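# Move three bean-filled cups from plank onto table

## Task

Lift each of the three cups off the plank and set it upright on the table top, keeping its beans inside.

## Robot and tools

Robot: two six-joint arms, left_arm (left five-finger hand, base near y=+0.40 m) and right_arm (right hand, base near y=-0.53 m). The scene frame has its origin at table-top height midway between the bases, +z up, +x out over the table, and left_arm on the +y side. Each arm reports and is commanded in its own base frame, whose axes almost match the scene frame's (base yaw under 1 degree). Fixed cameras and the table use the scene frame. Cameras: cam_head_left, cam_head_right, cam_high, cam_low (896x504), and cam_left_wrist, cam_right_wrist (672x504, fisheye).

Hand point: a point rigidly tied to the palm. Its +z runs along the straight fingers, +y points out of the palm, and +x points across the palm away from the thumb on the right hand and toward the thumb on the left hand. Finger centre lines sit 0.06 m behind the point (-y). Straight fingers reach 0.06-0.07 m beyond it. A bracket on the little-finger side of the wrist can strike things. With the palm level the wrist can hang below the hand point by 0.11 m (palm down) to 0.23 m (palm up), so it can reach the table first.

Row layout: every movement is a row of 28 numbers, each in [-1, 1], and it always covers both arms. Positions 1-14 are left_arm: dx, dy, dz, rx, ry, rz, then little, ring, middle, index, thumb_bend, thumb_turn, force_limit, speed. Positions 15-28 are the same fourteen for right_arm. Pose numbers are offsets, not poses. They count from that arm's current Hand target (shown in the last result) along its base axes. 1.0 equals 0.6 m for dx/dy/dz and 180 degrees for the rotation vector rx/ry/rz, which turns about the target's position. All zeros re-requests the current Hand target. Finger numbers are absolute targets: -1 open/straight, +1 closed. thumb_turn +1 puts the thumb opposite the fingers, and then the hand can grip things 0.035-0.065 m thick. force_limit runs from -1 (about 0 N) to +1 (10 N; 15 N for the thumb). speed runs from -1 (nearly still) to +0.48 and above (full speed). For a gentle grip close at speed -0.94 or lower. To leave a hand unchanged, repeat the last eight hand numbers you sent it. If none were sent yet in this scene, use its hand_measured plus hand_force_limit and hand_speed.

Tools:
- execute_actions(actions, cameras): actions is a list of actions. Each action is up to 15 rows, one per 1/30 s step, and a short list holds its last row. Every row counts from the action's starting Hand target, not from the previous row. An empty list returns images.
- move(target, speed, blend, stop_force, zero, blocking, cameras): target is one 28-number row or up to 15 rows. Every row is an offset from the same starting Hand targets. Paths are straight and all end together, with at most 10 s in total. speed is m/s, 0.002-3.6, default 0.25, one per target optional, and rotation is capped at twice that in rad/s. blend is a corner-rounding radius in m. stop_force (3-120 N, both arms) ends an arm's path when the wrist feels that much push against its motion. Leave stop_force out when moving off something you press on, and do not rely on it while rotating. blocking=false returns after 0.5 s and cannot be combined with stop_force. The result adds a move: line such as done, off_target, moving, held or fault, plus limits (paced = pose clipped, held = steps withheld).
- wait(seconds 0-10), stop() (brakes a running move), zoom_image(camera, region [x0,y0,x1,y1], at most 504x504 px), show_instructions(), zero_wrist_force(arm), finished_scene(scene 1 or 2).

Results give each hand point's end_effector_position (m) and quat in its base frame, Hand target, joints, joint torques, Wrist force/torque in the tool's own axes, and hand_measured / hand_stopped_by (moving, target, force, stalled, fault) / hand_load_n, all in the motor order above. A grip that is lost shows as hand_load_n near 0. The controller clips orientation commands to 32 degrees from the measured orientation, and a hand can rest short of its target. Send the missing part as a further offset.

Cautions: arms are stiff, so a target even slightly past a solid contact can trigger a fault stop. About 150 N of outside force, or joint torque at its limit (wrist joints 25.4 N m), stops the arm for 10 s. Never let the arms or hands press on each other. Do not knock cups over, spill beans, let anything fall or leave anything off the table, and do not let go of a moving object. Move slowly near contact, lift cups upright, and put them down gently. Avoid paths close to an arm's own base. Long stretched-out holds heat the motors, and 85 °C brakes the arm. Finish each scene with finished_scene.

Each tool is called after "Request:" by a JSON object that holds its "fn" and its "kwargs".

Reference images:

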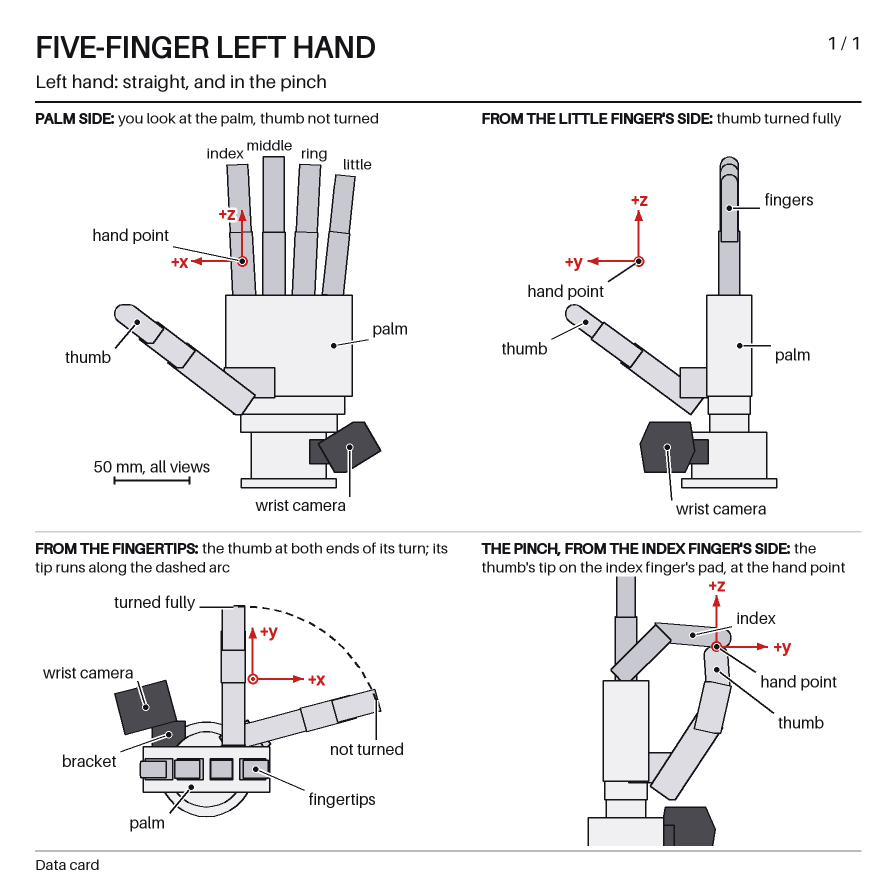

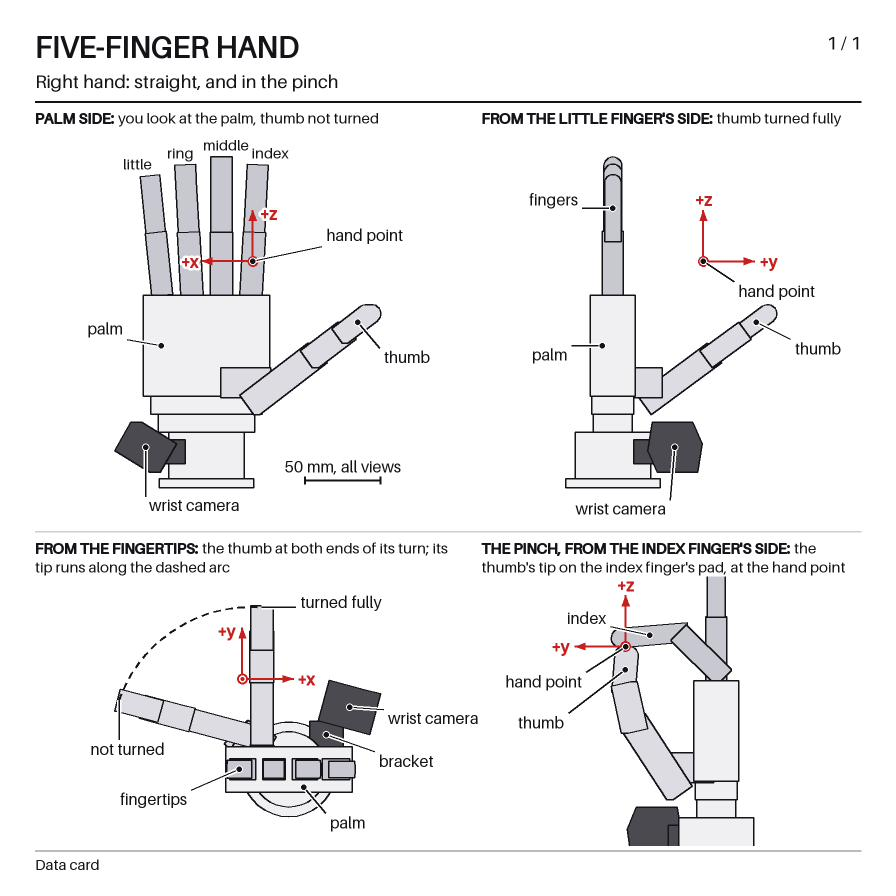

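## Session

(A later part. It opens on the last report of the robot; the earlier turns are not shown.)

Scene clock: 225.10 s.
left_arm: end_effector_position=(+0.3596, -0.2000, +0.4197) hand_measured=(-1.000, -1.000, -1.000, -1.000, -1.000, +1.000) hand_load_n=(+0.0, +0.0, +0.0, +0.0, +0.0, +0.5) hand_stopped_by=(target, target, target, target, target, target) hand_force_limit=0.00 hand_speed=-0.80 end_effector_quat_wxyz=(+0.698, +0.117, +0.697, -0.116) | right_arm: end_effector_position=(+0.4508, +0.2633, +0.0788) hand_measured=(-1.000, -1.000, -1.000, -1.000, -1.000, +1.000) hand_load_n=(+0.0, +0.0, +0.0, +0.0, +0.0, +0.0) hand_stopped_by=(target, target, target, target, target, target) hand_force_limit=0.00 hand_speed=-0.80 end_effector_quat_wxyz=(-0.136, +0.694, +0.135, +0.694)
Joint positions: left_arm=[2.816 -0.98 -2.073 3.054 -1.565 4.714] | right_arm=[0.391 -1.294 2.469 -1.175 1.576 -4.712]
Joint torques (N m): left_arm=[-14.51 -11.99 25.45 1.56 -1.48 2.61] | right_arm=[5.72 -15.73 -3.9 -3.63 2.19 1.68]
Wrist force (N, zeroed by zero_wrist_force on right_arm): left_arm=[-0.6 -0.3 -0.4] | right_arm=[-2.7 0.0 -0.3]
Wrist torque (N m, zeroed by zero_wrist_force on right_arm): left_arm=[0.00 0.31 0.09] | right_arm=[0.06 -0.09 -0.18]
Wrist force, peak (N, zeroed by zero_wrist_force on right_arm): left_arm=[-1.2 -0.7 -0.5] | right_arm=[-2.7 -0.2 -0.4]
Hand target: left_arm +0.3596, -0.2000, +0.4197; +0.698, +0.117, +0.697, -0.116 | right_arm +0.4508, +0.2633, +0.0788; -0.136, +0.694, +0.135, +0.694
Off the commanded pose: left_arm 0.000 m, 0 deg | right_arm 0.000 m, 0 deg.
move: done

Request:
{"fn": "move", "kwargs": {"target": [0,0,0,0,0,0,-1,-1,-1,-1,-1,1,0,-0.8, 0,0,-0.0008,0,0,0,-1,-1,-1,-1,-1,1,0,-0.8], "speed": 0.01, "cameras": ["cam_left_wrist","cam_head_left","cam_high"]}}

Request:
{"fn": "zoom_image", "kwargs": {"camera": "cam_left_wrist", "region": [350, 240, 510, 390]}}

Scene clock: 235.43 s.
left_arm: end_effector_position=(+0.3596, -0.2000, +0.4197) hand_measured=(-1.000, -1.000, -1.000, -1.000, -1.000, +1.000) hand_load_n=(+0.0, +0.0, +0.0, +0.0, +0.0, +0.0) hand_stopped_by=(target, target, target, target, target, target) hand_force_limit=0.00 hand_speed=-0.80 end_effector_quat_wxyz=(+0.698, +0.117, +0.697, -0.116) | right_arm: end_effector_position=(+0.4508, +0.2633, +0.0783) hand_measured=(-1.000, -1.000, -1.000, -1.000, -1.000, +1.000) hand_load_n=(+0.0, +0.0, +0.0, +0.0, +0.0, +0.0) hand_stopped_by=(target, target, target, target, target, target) hand_force_limit=0.00 hand_speed=-0.80 end_effector_quat_wxyz=(-0.136, +0.694, +0.135, +0.694)
Joint positions: left_arm=[2.816 -0.98 -2.073 3.054 -1.565 4.714] | right_arm=[0.391 -1.292 2.469 -1.177 1.576 -4.712]
Joint torques (N m): left_arm=[-13.52 -12.09 24.01 1.49 -1.35 2.78] | right_arm=[5.66 -14.98 -3.48 -2.74 2.29 1.42]
Wrist force (N, zeroed by zero_wrist_force on right_arm): left_arm=[-0.9 -0.5 -0.7] | right_arm=[-0.8 0.0 0.0]
Wrist torque (N m, zeroed by zero_wrist_force on right_arm): left_arm=[0.00 0.35 0.08] | right_arm=[0.04 -0.06 -0.05]
Wrist force, peak (N, zeroed by zero_wrist_force on right_arm): left_arm=[-1.2 -0.6 -0.7] | right_arm=[-2.9 0.0 -0.4]
Hand target: left_arm +0.3596, -0.2000, +0.4197; +0.698, +0.117, +0.697, -0.116 | right_arm +0.4508, +0.2633, +0.0783; -0.136, +0.694, +0.135, +0.694
Off the commanded pose: left_arm 0.000 m, 0 deg | right_arm 0.000 m, 0 deg.
move: done
camera_calibration:
cam_left_wrist: T_world_to_cam=[[-0.29567, -0.915322, -0.273431, 0.0425151], [-0.436869, 0.384102, -0.813395, 0.566412], [0.849544, -0.121043, -0.513443, -0.00178798], [0, 0, 0, 1]] pos_world=[0.261537, -0.178861, 0.471424]
Images, in order (width x height): cam_head_left 896x504, cam_high 896x504, cam_left_wrist 672x504.

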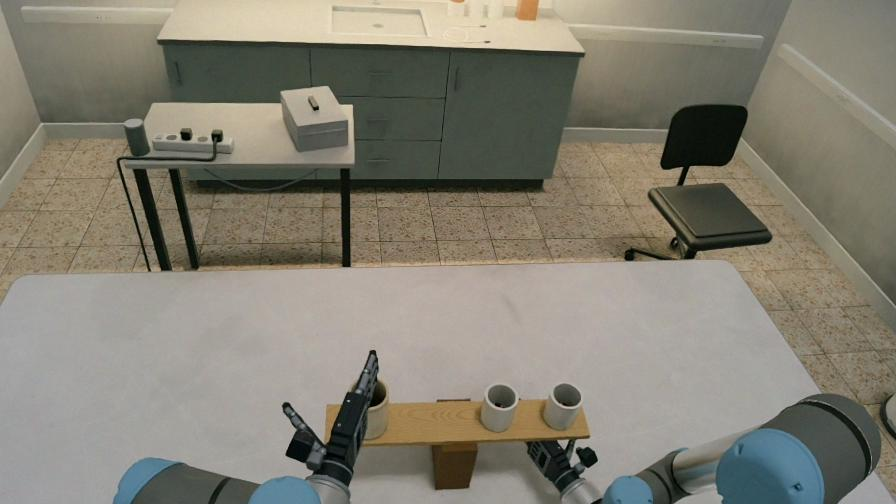

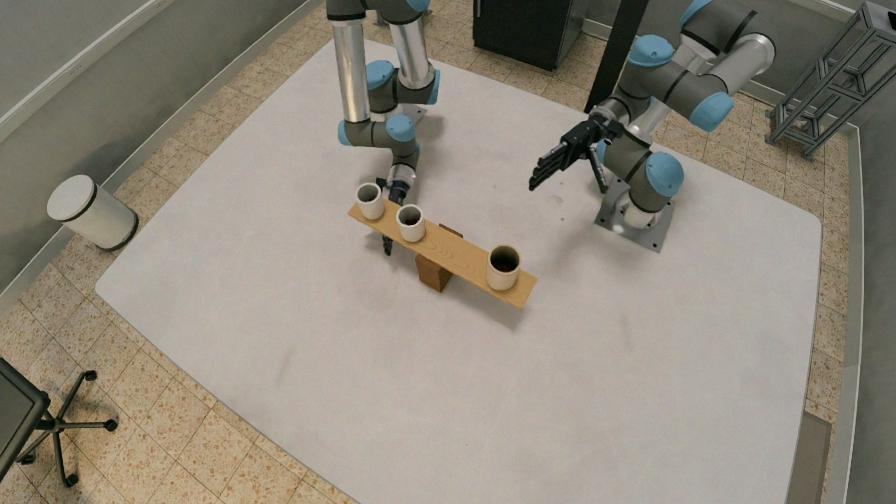

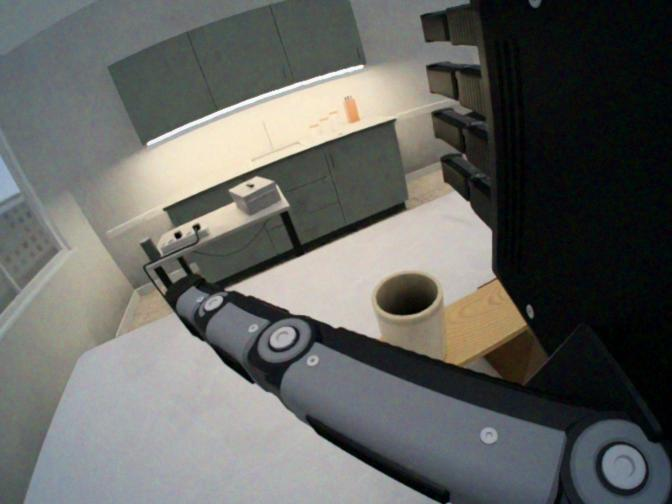

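Scaled by 3.150 from the camera's 672x504 image, which has a finer 960x720 frame.

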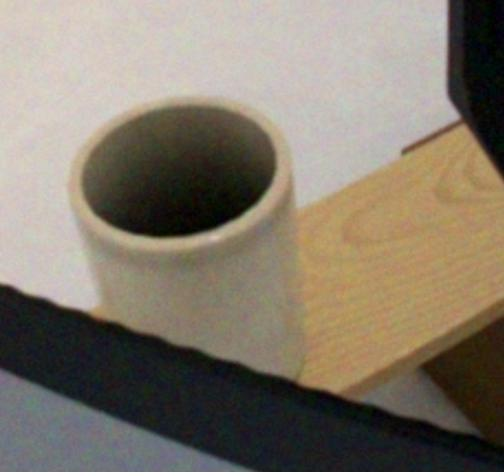

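Request:
{"fn": "move", "kwargs": {"target": [0.0068,-0.032,-0.1995,0,0,0,-1,-1,-1,-1,-1,1,0,-0.8, 0,0,0,0,0,0,-1,-1,-1,-1,-1,1,0,-0.8], "speed": 0.1, "cameras": ["cam_left_wrist","cam_high"]}}

Request:
{"fn": "zoom_image", "kwargs": {"camera": "cam_left_wrist", "region": [330, 120, 530, 330]}}

Scene clock: 259.10 s.
left_arm: end_effector_position=(+0.3636, -0.2193, +0.3000) hand_measured=(-1.000, -1.000, -1.000, -1.000, -1.000, +1.000) hand_load_n=(+0.0, +0.0, +0.0, +0.0, +0.0, +0.5) hand_stopped_by=(target, target, target, target, target, target) hand_force_limit=0.00 hand_speed=-0.80 end_effector_quat_wxyz=(+0.698, +0.117, +0.697, -0.116) | right_arm: end_effector_position=(+0.4508, +0.2633, +0.0783) hand_measured=(-1.000, -1.000, -1.000, -1.000, -1.000, +1.000) hand_load_n=(+0.0, +0.0, +0.0, +0.0, +0.0, +0.5) hand_stopped_by=(target, target, target, target, target, target) hand_force_limit=0.00 hand_speed=-0.80 end_effector_quat_wxyz=(-0.136, +0.694, +0.135, +0.694)
Joint positions: left_arm=[2.718 -1.083 -2.336 3.42 -1.663 4.714] | right_arm=[0.391 -1.292 2.47 -1.177 1.576 -4.712]
Joint torques (N m): left_arm=[13.82 9.93 29.07 1.85 1.17 2.32] | right_arm=[5.69 -26.7 -2.82 -1.05 2.18 1.06]
Wrist force (N, zeroed by zero_wrist_force on right_arm): left_arm=[-1.0 -0.3 -0.4] | right_arm=[-1.0 0.0 -0.4]
Wrist torque (N m, zeroed by zero_wrist_force on right_arm): left_arm=[0.01 0.42 0.08] | right_arm=[0.07 -0.02 -0.06]
Wrist force, peak (N, zeroed by zero_wrist_force on right_arm): left_arm=[-1.9 0.1 -0.5] | right_arm=[-1.1 0.0 -0.2]
Hand target: left_arm +0.3637, -0.2192, +0.3000; +0.698, +0.117, +0.697, -0.116 | right_arm +0.4508, +0.2633, +0.0783; -0.136, +0.694, +0.135, +0.694
Off the commanded pose: left_arm 0.000 m, 0 deg | right_arm 0.000 m, 0 deg.
move: done
camera_calibration:
cam_left_wrist: T_world_to_cam=[[-0.295945, -0.915283, -0.273265, -0.00661103], [-0.437085, 0.384133, -0.813264, 0.478107], [0.849337, -0.121242, -0.513739, -0.0688993], [0, 0, 0, 1]] pos_world=[0.265536, -0.198061, 0.351624]
Images, in order (width x height): cam_high 896x504, cam_left_wrist 672x504.

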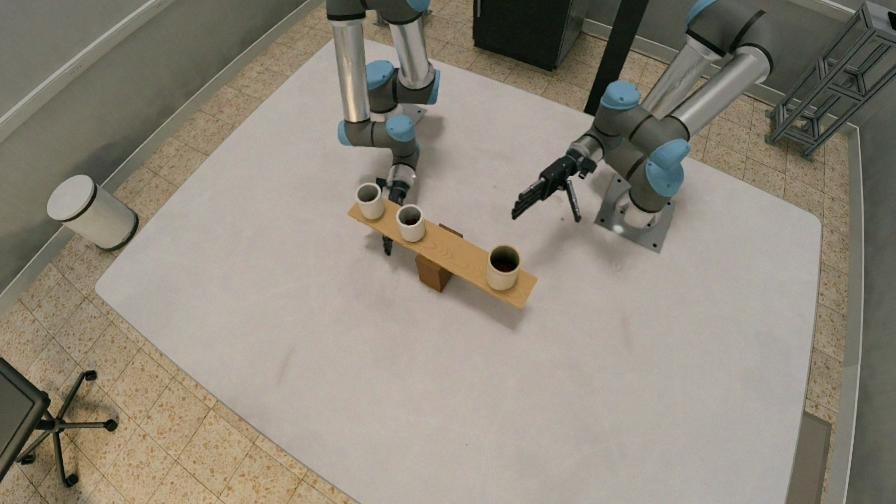

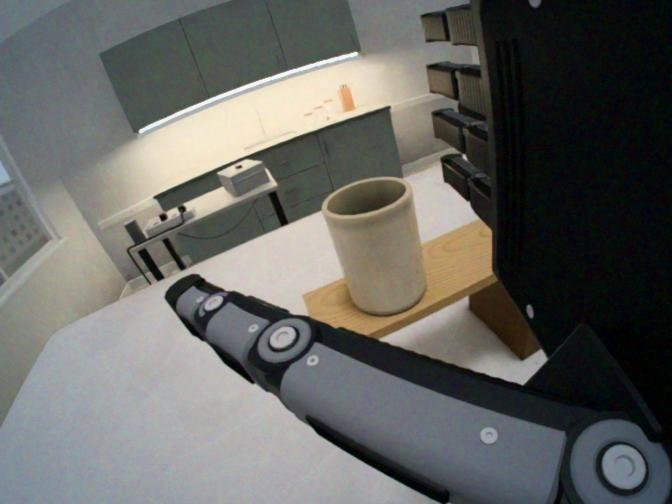

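Scaled by 2.400 from the camera's 672x504 image, which has a finer 960x720 frame.

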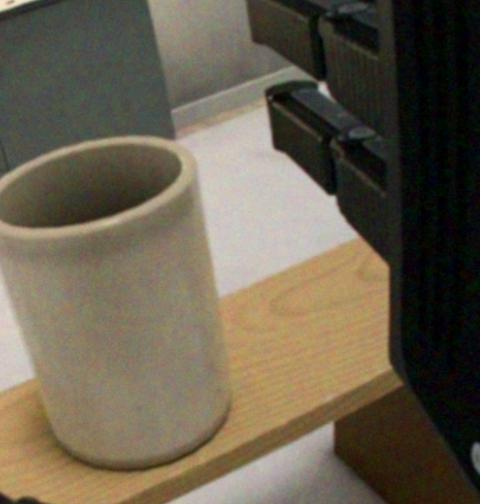

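Request:
{"fn": "move", "kwargs": {"target": [[0.0153,0,-0.1817,0,0,0,-1,-1,-1,-1,-1,1,0,-0.8, 0,0,0,0,0,0,-1,-1,-1,-1,-1,1,0,-0.8],[0.1018,-0.0302,-0.1817,0,0,0,-1,-1,-1,-1,-1,1,0,-0.8, 0,0,0,0,0,0,-1,-1,-1,-1,-1,1,0,-0.8]], "speed": [0.1,0.05], "cameras": ["cam_left_wrist","cam_high"]}}

Request:
{"fn": "zoom_image", "kwargs": {"camera": "cam_high", "region": [440, 200, 600, 320]}}

Scene clock: 287.00 s.
left_arm: end_effector_position=(+0.4249, -0.2373, +0.1911) hand_measured=(-1.000, -1.000, -1.000, -1.000, -1.000, +1.000) hand_load_n=(+0.0, +0.0, +0.0, +0.0, +0.0, +0.0) hand_stopped_by=(target, target, target, target, target, target) hand_force_limit=0.00 hand_speed=-0.80 end_effector_quat_wxyz=(+0.698, +0.117, +0.697, -0.116) | right_arm: end_effector_position=(+0.4508, +0.2633, +0.0783) hand_measured=(-1.000, -1.000, -1.000, -1.000, -1.000, +1.000) hand_load_n=(+0.0, +0.0, +0.0, +0.0, +0.0, +0.5) hand_stopped_by=(target, target, target, target, target, target) hand_force_limit=0.00 hand_speed=-0.80 end_effector_quat_wxyz=(-0.136, +0.694, +0.135, +0.694)
Joint positions: left_arm=[2.754 -1.442 -2.434 3.876 -1.627 4.714] | right_arm=[0.391 -1.292 2.47 -1.177 1.576 -4.712]
Joint torques (N m): left_arm=[0.81 19.52 9.91 0.03 -1.27 2.82] | right_arm=[5.57 -26.41 -3.4 -1.14 2.14 0.61]
Wrist force (N, zeroed by zero_wrist_force on right_arm): left_arm=[-1.1 -0.4 -0.6] | right_arm=[-0.9 -0.1 -0.2]
Wrist torque (N m, zeroed by zero_wrist_force on right_arm): left_arm=[0.01 0.39 0.05] | right_arm=[0.04 -0.03 -0.07]
Wrist force, peak (N, zeroed by zero_wrist_force on right_arm): left_arm=[-1.9 -0.4 -0.7] | right_arm=[-1.1 0.0 -0.2]
Hand target: left_arm +0.4247, -0.2373, +0.1910; +0.698, +0.117, +0.697, -0.116 | right_arm +0.4508, +0.2633, +0.0783; -0.136, +0.694, +0.135, +0.694
Off the commanded pose: left_arm 0.000 m, 0 deg | right_arm 0.000 m, 0 deg.
move: done
camera_calibration:
cam_left_wrist: T_world_to_cam=[[-0.295638, -0.915355, -0.273357, -0.0348889], [-0.436687, 0.383993, -0.813544, 0.423196], [0.849648, -0.121144, -0.513247, -0.179308], [0, 0, 0, 1]] pos_world=[0.326838, -0.216162, 0.242723]
Images, in order (width x height): cam_high 896x504, cam_left_wrist 672x504.

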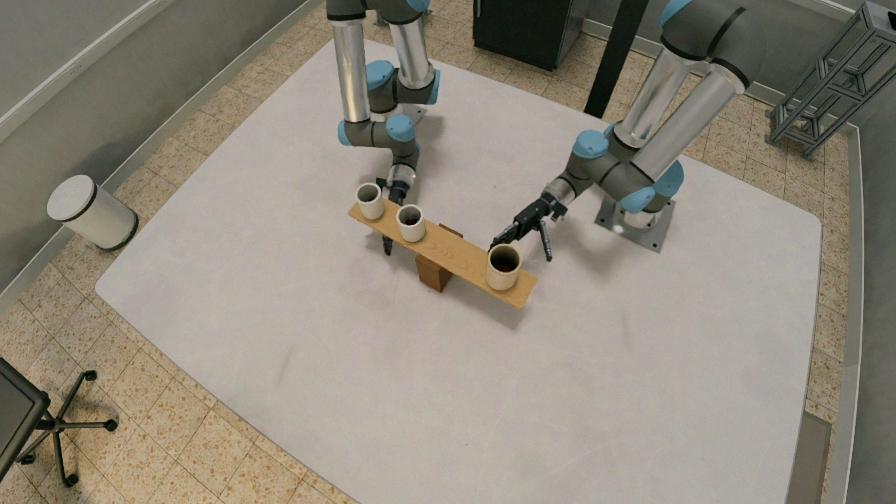

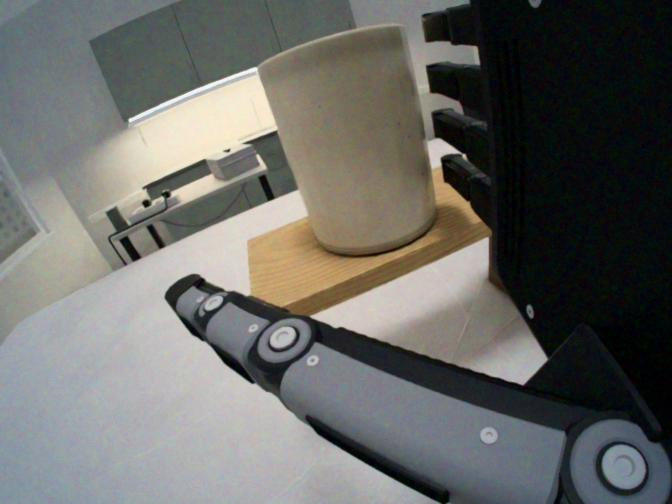

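Scaled by 3.150 from the camera's 896x504 image, which has a finer 1280x720 frame.

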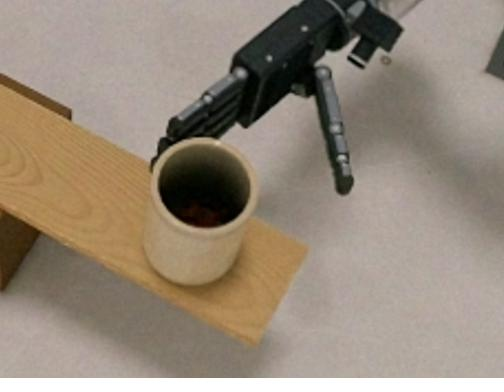

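Request:
{"fn": "move", "kwargs": {"target": [0.0705,-0.0262,0,0,0,0,-1,-1,-1,-1,-1,1,0,-0.8, 0,0,0,0,0,0,-1,-1,-1,-1,-1,1,0,-0.8], "speed": 0.03, "stop_force": 3, "cameras": ["cam_left_wrist","cam_high"]}}

Request:
{"fn": "zoom_image", "kwargs": {"camera": "cam_high", "region": [440, 200, 600, 320]}}

Scene clock: 308.67 s.
left_arm: end_effector_position=(+0.4671, -0.2530, +0.1910) hand_measured=(-1.000, -1.000, -1.000, -1.000, -1.000, +1.000) hand_load_n=(+0.0, +0.0, +0.0, +0.0, -0.5, +0.5) hand_stopped_by=(target, target, target, target, target, target) hand_force_limit=0.00 hand_speed=-0.80 end_effector_quat_wxyz=(+0.698, +0.117, +0.697, -0.116) | right_arm: end_effector_position=(+0.4508, +0.2633, +0.0783) hand_measured=(-1.000, -1.000, -1.000, -1.000, -1.000, +1.000) hand_load_n=(+0.0, +0.0, +0.0, +0.0, +0.0, +0.0) hand_stopped_by=(target, target, target, target, target, target) hand_force_limit=0.00 hand_speed=-0.80 end_effector_quat_wxyz=(-0.136, +0.694, +0.135, +0.694)
Joint positions: left_arm=[2.759 -1.554 -2.334 3.888 -1.622 4.714] | right_arm=[0.391 -1.292 2.47 -1.177 1.576 -4.712]
Joint torques (N m): left_arm=[2.43 24.9 9.3 1.43 -1.61 2.03] | right_arm=[5.53 -26.64 -3.85 -1.08 2.03 0.21]
Wrist force (N, zeroed by zero_wrist_force on right_arm): left_arm=[-0.8 -0.2 -0.5] | right_arm=[-0.8 0.1 -0.3]
Wrist torque (N m, zeroed by zero_wrist_force on right_arm): left_arm=[0.03 0.36 0.08] | right_arm=[0.07 -0.05 -0.05]
Wrist force, peak (N, zeroed by zero_wrist_force on right_arm): left_arm=[-1.3 -0.6 -0.6] | right_arm=[-1.1 -0.1 -0.2]
Hand target: left_arm +0.4670, -0.2530, +0.1910; +0.698, +0.117, +0.697, -0.116 | right_arm +0.4508, +0.2633, +0.0783; -0.136, +0.694, +0.135, +0.694
Off the commanded pose: left_arm 0.000 m, 0 deg | right_arm 0.000 m, 0 deg.
move: done
camera_calibration:
cam_left_wrist: T_world_to_cam=[[-0.295658, -0.915333, -0.273409, -0.036786], [-0.436877, 0.384076, -0.813402, 0.447627], [0.849544, -0.121043, -0.513443, -0.217005], [0, 0, 0, 1]] pos_world=[0.369037, -0.231861, 0.242624]
Images, in order (width x height): cam_high 896x504, cam_left_wrist 672x504.

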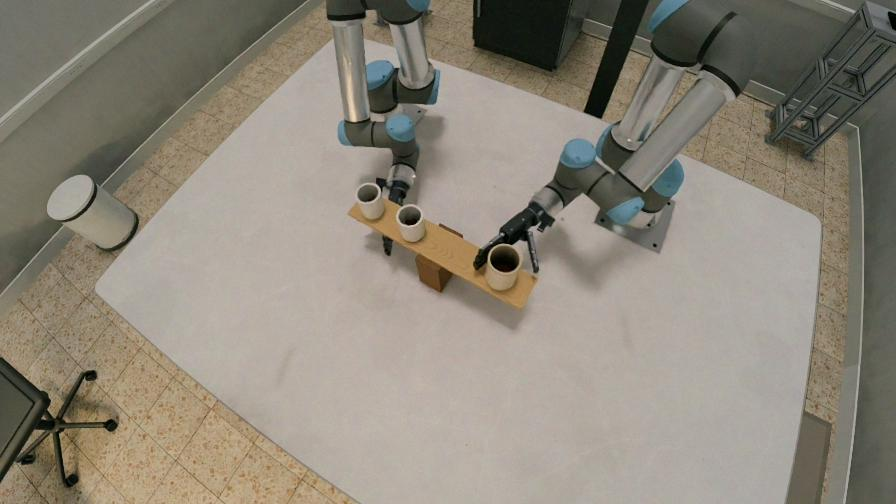

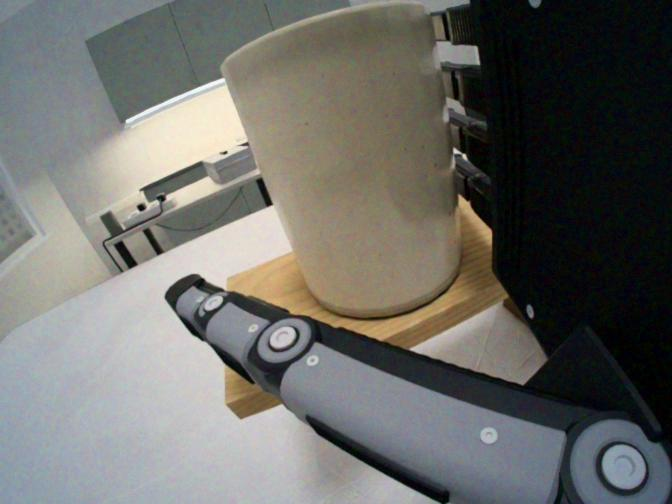

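Scaled by 3.150 from the camera's 896x504 image, which has a finer 1280x720 frame.

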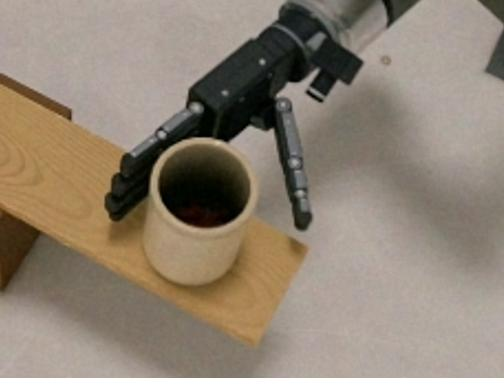

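Request:
{"fn": "move", "kwargs": {"target": [0,0,0,0,0,0,-1,0.5,0.5,0.5,0.5,1,-0.7,-0.92, 0,0,0,0,0,0,-1,-1,-1,-1,-1,1,0,-0.8]}}

Request:
{"fn": "move", "kwargs": {"target": [0,0,0,0,0,0,-1,0.6,0.6,0.6,0.6,1,-0.1,-0.9, 0,0,0,0,0,0,-1,-1,-1,-1,-1,1,0,-0.8], "cameras": ["cam_left_wrist","cam_high"]}}

Scene clock: 319.27 s.
left_arm: end_effector_position=(+0.4670, -0.2530, +0.1910) hand_measured=(-1.000, -0.448, -0.440, -0.448, -0.716, +1.000) hand_load_n=(+0.0, +0.5, +3.0, +0.5, +4.5, +0.5) hand_stopped_by=(target, force, force, force, force, target) hand_force_limit=-0.70 hand_speed=-0.92 end_effector_quat_wxyz=(+0.698, +0.117, +0.697, -0.116) | right_arm: end_effector_position=(+0.4508, +0.2633, +0.0783) hand_measured=(-1.000, -1.000, -1.000, -1.000, -1.000, +1.000) hand_load_n=(+0.0, +0.0, +0.0, +0.5, +0.0, +0.0) hand_stopped_by=(target, target, target, target, target, target) hand_force_limit=0.00 hand_speed=-0.80 end_effector_quat_wxyz=(-0.136, +0.694, +0.135, +0.694)
Joint positions: left_arm=[2.759 -1.554 -2.334 3.888 -1.622 4.714] | right_arm=[0.391 -1.292 2.47 -1.177 1.576 -4.712]
Joint torques (N m): left_arm=[-10.79 23.65 9.77 0.02 -1.52 0.52] | right_arm=[5.8 -26.68 -3.91 -1.14 1.89 -0.21]
Wrist force (N, zeroed by zero_wrist_force on right_arm): left_arm=[-1.0 -0.1 -0.3] | right_arm=[-0.9 -0.1 -0.1]
Wrist torque (N m, zeroed by zero_wrist_force on right_arm): left_arm=[0.04 0.39 0.08] | right_arm=[0.04 -0.03 -0.06]
Wrist force, peak (N, zeroed by zero_wrist_force on right_arm): left_arm=[-1.3 -1.4 -0.1] | right_arm=[-1.2 0.1 -0.3]
Hand target: left_arm +0.4670, -0.2530, +0.1910; +0.698, +0.117, +0.697, -0.116 | right_arm +0.4508, +0.2633, +0.0783; -0.136, +0.694, +0.135, +0.694
Off the commanded pose: left_arm 0.000 m, 0 deg | right_arm 0.000 m, 0 deg.
move: done

Scene clock: 319.77 s.
left_arm: end_effector_position=(+0.4670, -0.2530, +0.1910) hand_measured=(-1.000, -0.422, -0.432, -0.430, -0.716, +1.000) hand_load_n=(+0.0, +8.0, +0.0, +3.5, +11.5, +2.0) hand_stopped_by=(target, force, force, force, force, target) hand_force_limit=-0.10 hand_speed=-0.90 end_effector_quat_wxyz=(+0.698, +0.117, +0.697, -0.116) | right_arm: end_effector_position=(+0.4508, +0.2633, +0.0783) hand_measured=(-1.000, -1.000, -1.000, -1.000, -1.000, +1.000) hand_load_n=(+0.0, +0.0, +0.0, +0.0, +0.0, +0.5) hand_stopped_by=(target, target, target, target, target, target) hand_force_limit=0.00 hand_speed=-0.80 end_effector_quat_wxyz=(-0.136, +0.694, +0.135, +0.694)
Joint positions: left_arm=[2.759 -1.554 -2.334 3.888 -1.622 4.714] | right_arm=[0.391 -1.292 2.47 -1.177 1.576 -4.712]
Joint torques (N m): left_arm=[-11.88 24.88 9.55 0.09 -1.33 0.35] | right_arm=[5.28 -26.29 -4.21 -1.13 1.87 -0.23]
Wrist force (N, zeroed by zero_wrist_force on right_arm): left_arm=[-1.9 -1.0 -0.2] | right_arm=[-0.1 0.0 0.1]
Wrist torque (N m, zeroed by zero_wrist_force on right_arm): left_arm=[0.03 0.44 0.15] | right_arm=[0.03 -0.05 -0.01]
Wrist force, peak (N, zeroed by zero_wrist_force on right_arm): left_arm=[-2.1 -1.2 0.2] | right_arm=[-1.1 0.0 -0.2]
Hand target: left_arm +0.4670, -0.2530, +0.1910; +0.698, +0.117, +0.697, -0.116 | right_arm +0.4508, +0.2633, +0.0783; -0.136, +0.694, +0.135, +0.694
Off the commanded pose: left_arm 0.000 m, 0 deg | right_arm 0.000 m, 0 deg.
move: done
camera_calibration:
cam_left_wrist: T_world_to_cam=[[-0.29567, -0.915322, -0.273431, -0.0367736], [-0.436869, 0.384102, -0.813395, 0.447628], [0.849544, -0.121043, -0.513443, -0.217005], [0, 0, 0, 1]] pos_world=[0.369037, -0.231861, 0.242624]
Images, in order (width x height): cam_high 896x504, cam_left_wrist 672x504.

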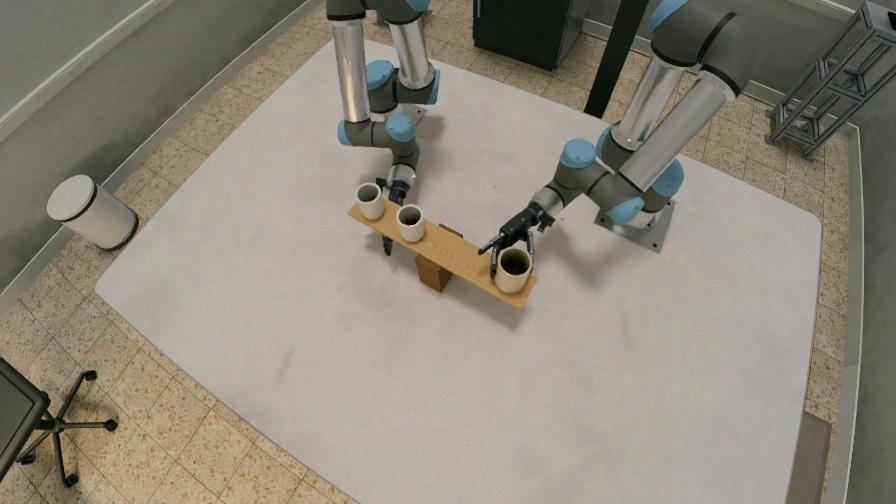

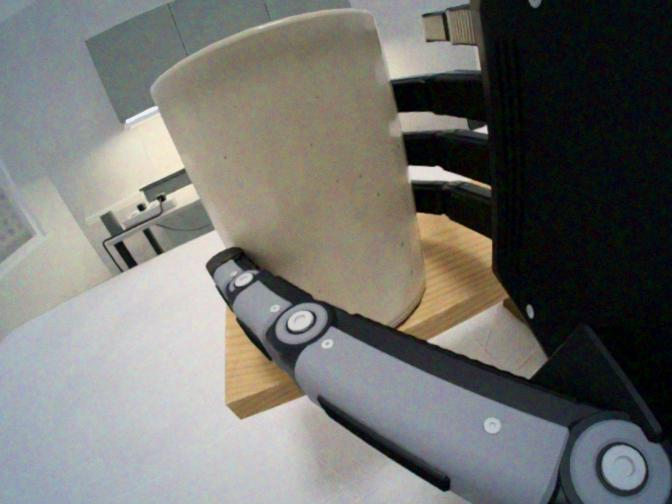

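Request:
{"fn": "wait", "kwargs": {"seconds": 0.1, "cameras": ["cam_low","cam_head_left","cam_head_right","cam_high","cam_left_wrist"]}}

Request:
{"fn": "zoom_image", "kwargs": {"camera": "cam_low", "region": [230, 190, 410, 310]}}

Request:
{"fn": "zoom_image", "kwargs": {"camera": "cam_head_right", "region": [280, 350, 460, 470]}}

Request:
{"fn": "zoom_image", "kwargs": {"camera": "cam_high", "region": [440, 200, 600, 320]}}

Scene clock: 327.60 s.
left_arm: end_effector_position=(+0.4670, -0.2530, +0.1910) hand_measured=(-1.000, -0.422, -0.432, -0.430, -0.716, +1.000) hand_load_n=(+0.0, +8.0, +0.0, +3.5, +11.5, +2.0) hand_stopped_by=(target, force, force, force, force, target) hand_force_limit=-0.10 hand_speed=-0.90 end_effector_quat_wxyz=(+0.698, +0.117, +0.697, -0.116) | right_arm: end_effector_position=(+0.4508, +0.2633, +0.0783) hand_measured=(-1.000, -1.000, -1.000, -1.000, -1.000, +1.000) hand_load_n=(+0.0, +0.0, +0.0, +0.0, +0.0, +0.0) hand_stopped_by=(target, target, target, target, target, target) hand_force_limit=0.00 hand_speed=-0.80 end_effector_quat_wxyz=(-0.136, +0.694, +0.135, +0.694)
Joint positions: left_arm=[2.759 -1.554 -2.334 3.888 -1.622 4.714] | right_arm=[0.391 -1.292 2.47 -1.177 1.576 -4.712]
Joint torques (N m): left_arm=[-10.14 23.23 11.63 0.09 -1.6 -0.29] | right_arm=[5.45 -26.37 -4.9 -1.14 1.92 -0.6]
Wrist force (N, zeroed by zero_wrist_force on right_arm): left_arm=[-1.9 -1.3 0.0] | right_arm=[-0.2 -0.2 -0.1]
Wrist torque (N m, zeroed by zero_wrist_force on right_arm): left_arm=[-0.03 0.43 0.16] | right_arm=[0.02 -0.03 -0.01]
Wrist force, peak (N, zeroed by zero_wrist_force on right_arm): left_arm=[-2.4 -1.4 -0.2] | right_arm=[-0.4 -0.1 0.2]
Hand target: left_arm +0.4670, -0.2530, +0.1910; +0.698, +0.117, +0.697, -0.116 | right_arm +0.4508, +0.2633, +0.0783; -0.136, +0.694, +0.135, +0.694
Off the commanded pose: left_arm 0.000 m, 0 deg | right_arm 0.000 m, 0 deg.
wait: 0.10 s; at rest from the start
camera_calibration:
cam_left_wrist: T_world_to_cam=[[-0.29567, -0.915322, -0.273431, -0.0367736], [-0.436869, 0.384102, -0.813395, 0.447628], [0.849544, -0.121043, -0.513443, -0.217005], [0, 0, 0, 1]] pos_world=[0.369037, -0.231861, 0.242624]
Images, in order (width x height): cam_head_left 896x504, cam_head_right 896x504, cam_high 896x504, cam_low 896x504, cam_left_wrist 672x504.

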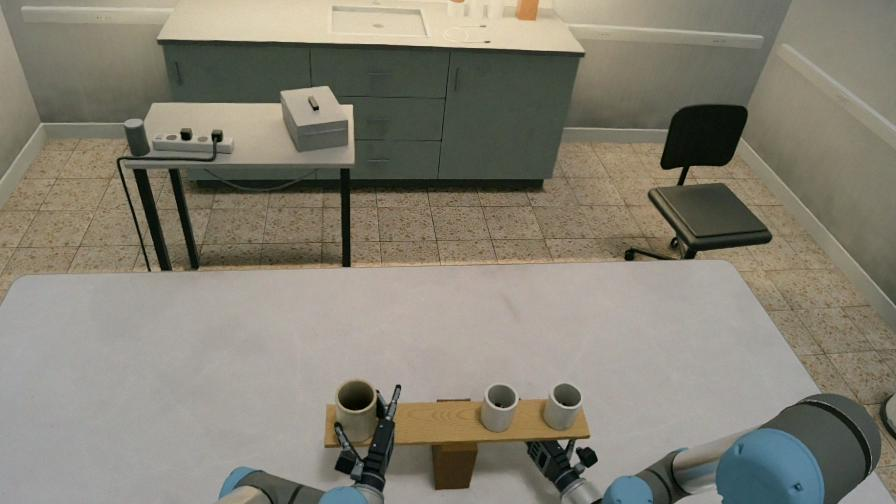

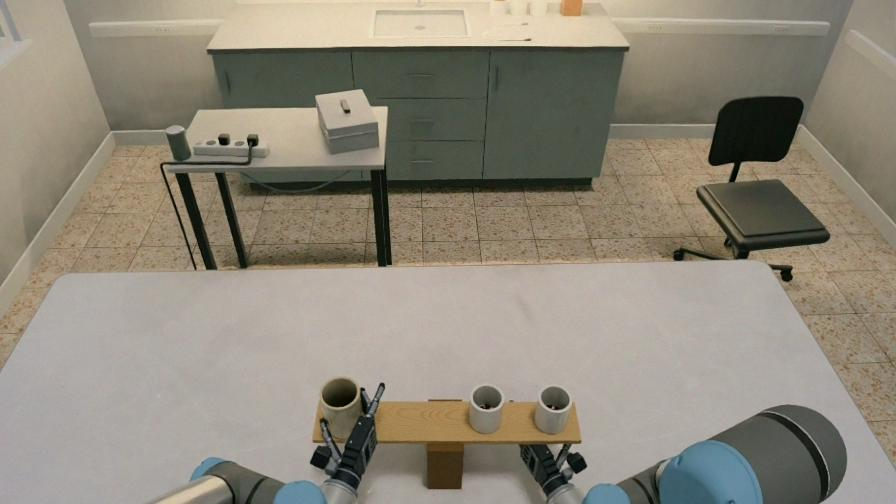

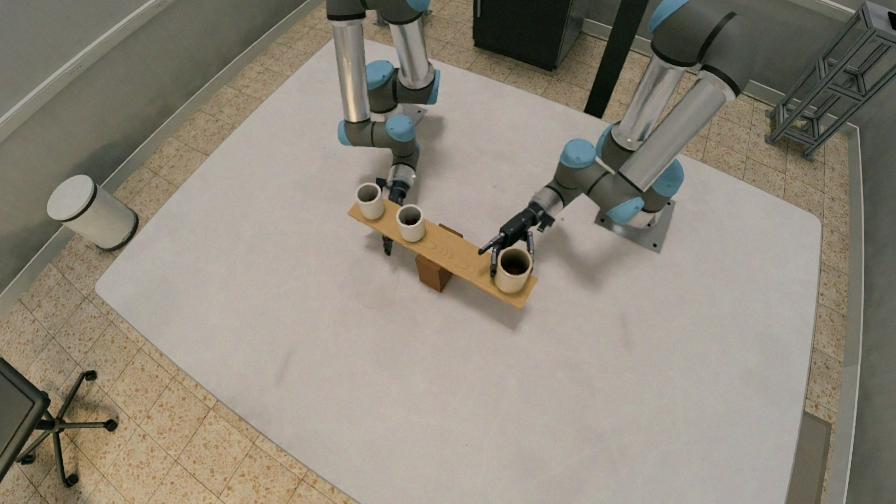

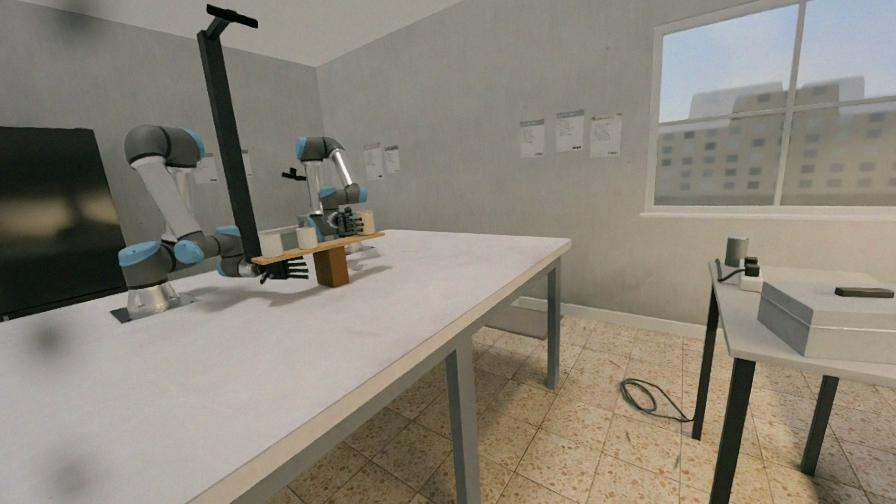

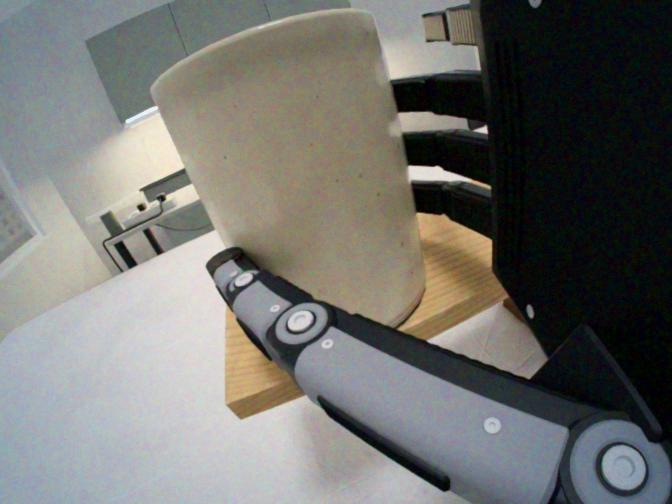

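Scaled by 2.800 from the camera's 896x504 image, which has a finer 1280x720 frame.

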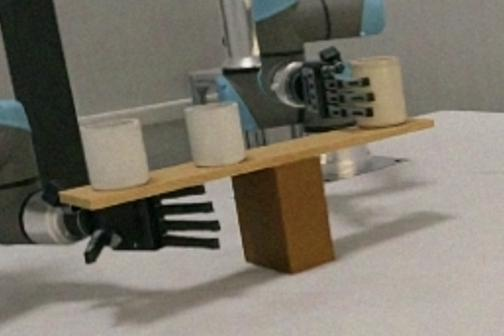

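Scaled by 2.800 from the camera's 896x504 image, which has a finer 1280x720 frame.

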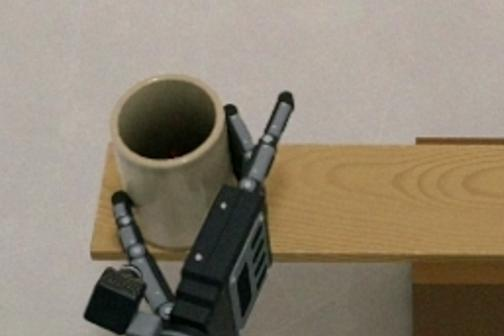

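Scaled by 3.150 from the camera's 896x504 image, which has a finer 1280x720 frame.

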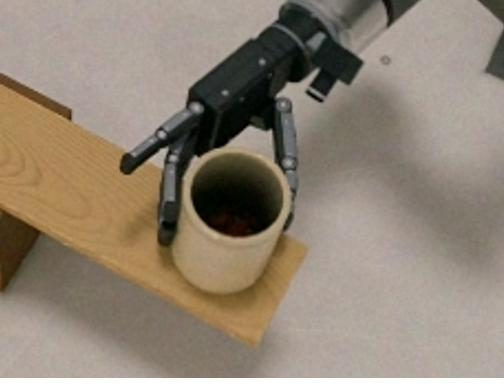

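Request:
{"fn": "move", "kwargs": {"target": [0,0,0.0333,0,0,0,-1,0.6,0.6,0.6,0.6,1,-0.1,-0.9, 0,0,0,0,0,0,-1,-1,-1,-1,-1,1,0,-0.8], "speed": 0.02, "cameras": ["cam_left_wrist","cam_high","cam_low","cam_head_left"]}}

Request:
{"fn": "zoom_image", "kwargs": {"camera": "cam_low", "region": [230, 190, 410, 310]}}

Scene clock: 342.47 s.
left_arm: end_effector_position=(+0.4671, -0.2531, +0.2112) hand_measured=(-1.000, -0.422, -0.432, -0.430, -0.716, +1.000) hand_load_n=(+0.0, +5.5, +0.0, +5.0, +11.5, +6.0) hand_stopped_by=(target, force, force, force, force, target) hand_force_limit=-0.10 hand_speed=-0.90 end_effector_quat_wxyz=(+0.698, +0.117, +0.697, -0.116) end_effector_velocity=(+0.001, -0.001, +0.000) end_effector_angular_velocity=(+0.000, -0.002, -0.002) | right_arm: end_effector_position=(+0.4508, +0.2633, +0.0783) hand_measured=(-1.000, -1.000, -1.000, -1.000, -1.000, +1.000) hand_load_n=(+0.0, +0.0, +0.0, +0.0, +0.0, +0.0) hand_stopped_by=(target, target, target, target, target, target) hand_force_limit=0.00 hand_speed=-0.80 end_effector_quat_wxyz=(-0.136, +0.694, +0.135, +0.694)
Joint positions: left_arm=[2.759 -1.512 -2.306 3.818 -1.622 4.714] | right_arm=[0.391 -1.292 2.47 -1.177 1.576 -4.712]
Joint velocities: left_arm=[0 -0.002 0 0.005 0.002 0.001] | right_arm=[within noise]
Joint torques (N m): left_arm=[-10.73 6.08 13.64 3.98 -1.45 -0.67] | right_arm=[5.6 -26.58 -5.05 -3.68 2.06 -1.01]
Wrist force (N, zeroed by zero_wrist_force on right_arm): left_arm=[2.7 -0.2 -0.5] | right_arm=[-3.2 0.0 0.3]
Wrist torque (N m, zeroed by zero_wrist_force on right_arm): left_arm=[0.03 0.38 0.02] | right_arm=[0.03 -0.14 -0.20]
Wrist force, peak (N, zeroed by zero_wrist_force on right_arm): left_arm=[2.8 -0.5 -0.1] | right_arm=[-3.5 -0.1 0.2]
Hand target: left_arm +0.4670, -0.2530, +0.2110; +0.698, +0.117, +0.697, -0.116 | right_arm +0.4508, +0.2633, +0.0783; -0.136, +0.694, +0.135, +0.694
Off the commanded pose: left_arm 0.000 m, 0 deg | right_arm 0.000 m, 0 deg.
move: done
camera_calibration:
cam_left_wrist: T_world_to_cam=[[-0.295638, -0.915355, -0.273357, -0.0313811], [-0.436687, 0.383993, -0.813544, 0.464044], [0.849648, -0.121144, -0.513247, -0.206761], [0, 0, 0, 1]] pos_world=[0.369038, -0.231962, 0.262823]
Images, in order (width x height): cam_head_left 896x504, cam_high 896x504, cam_low 896x504, cam_left_wrist 672x504.

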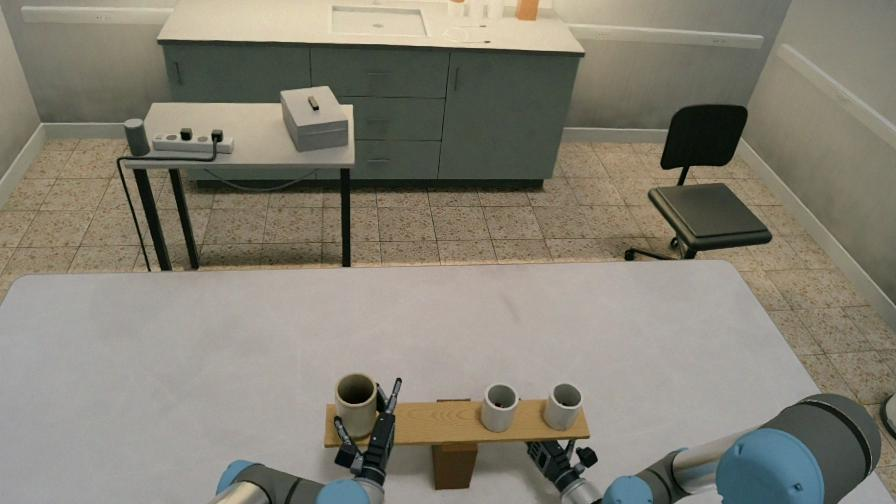

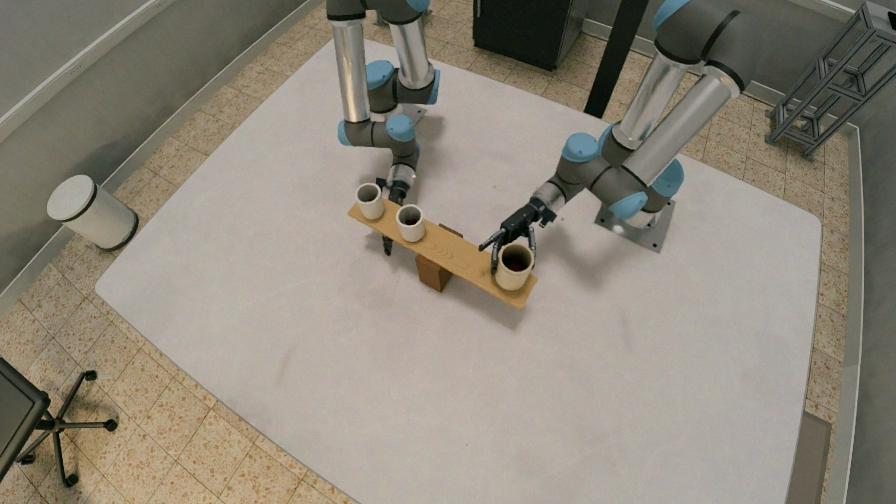

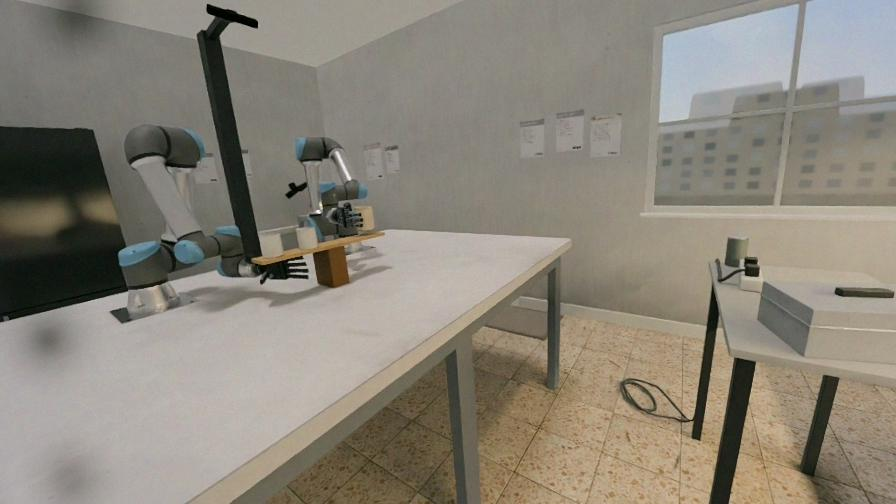

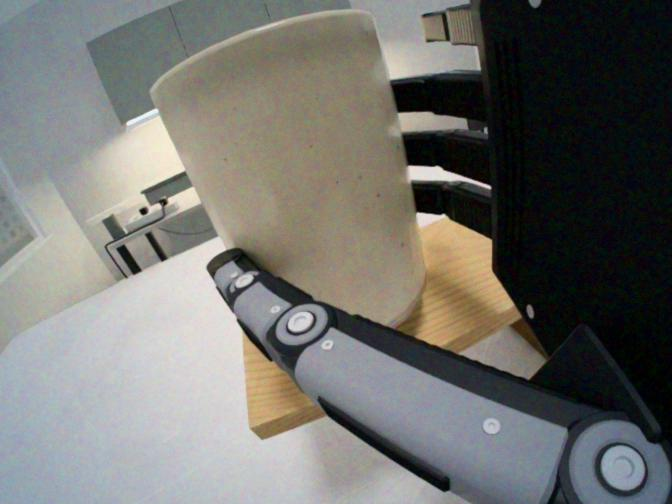

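Scaled by 2.800 from the camera's 896x504 image, which has a finer 1280x720 frame.

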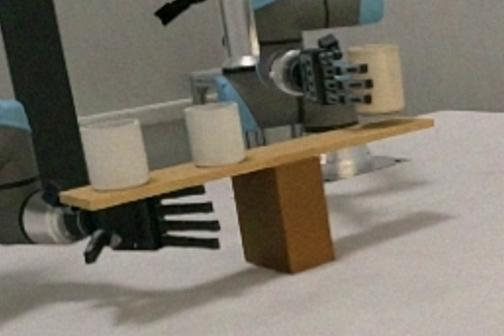

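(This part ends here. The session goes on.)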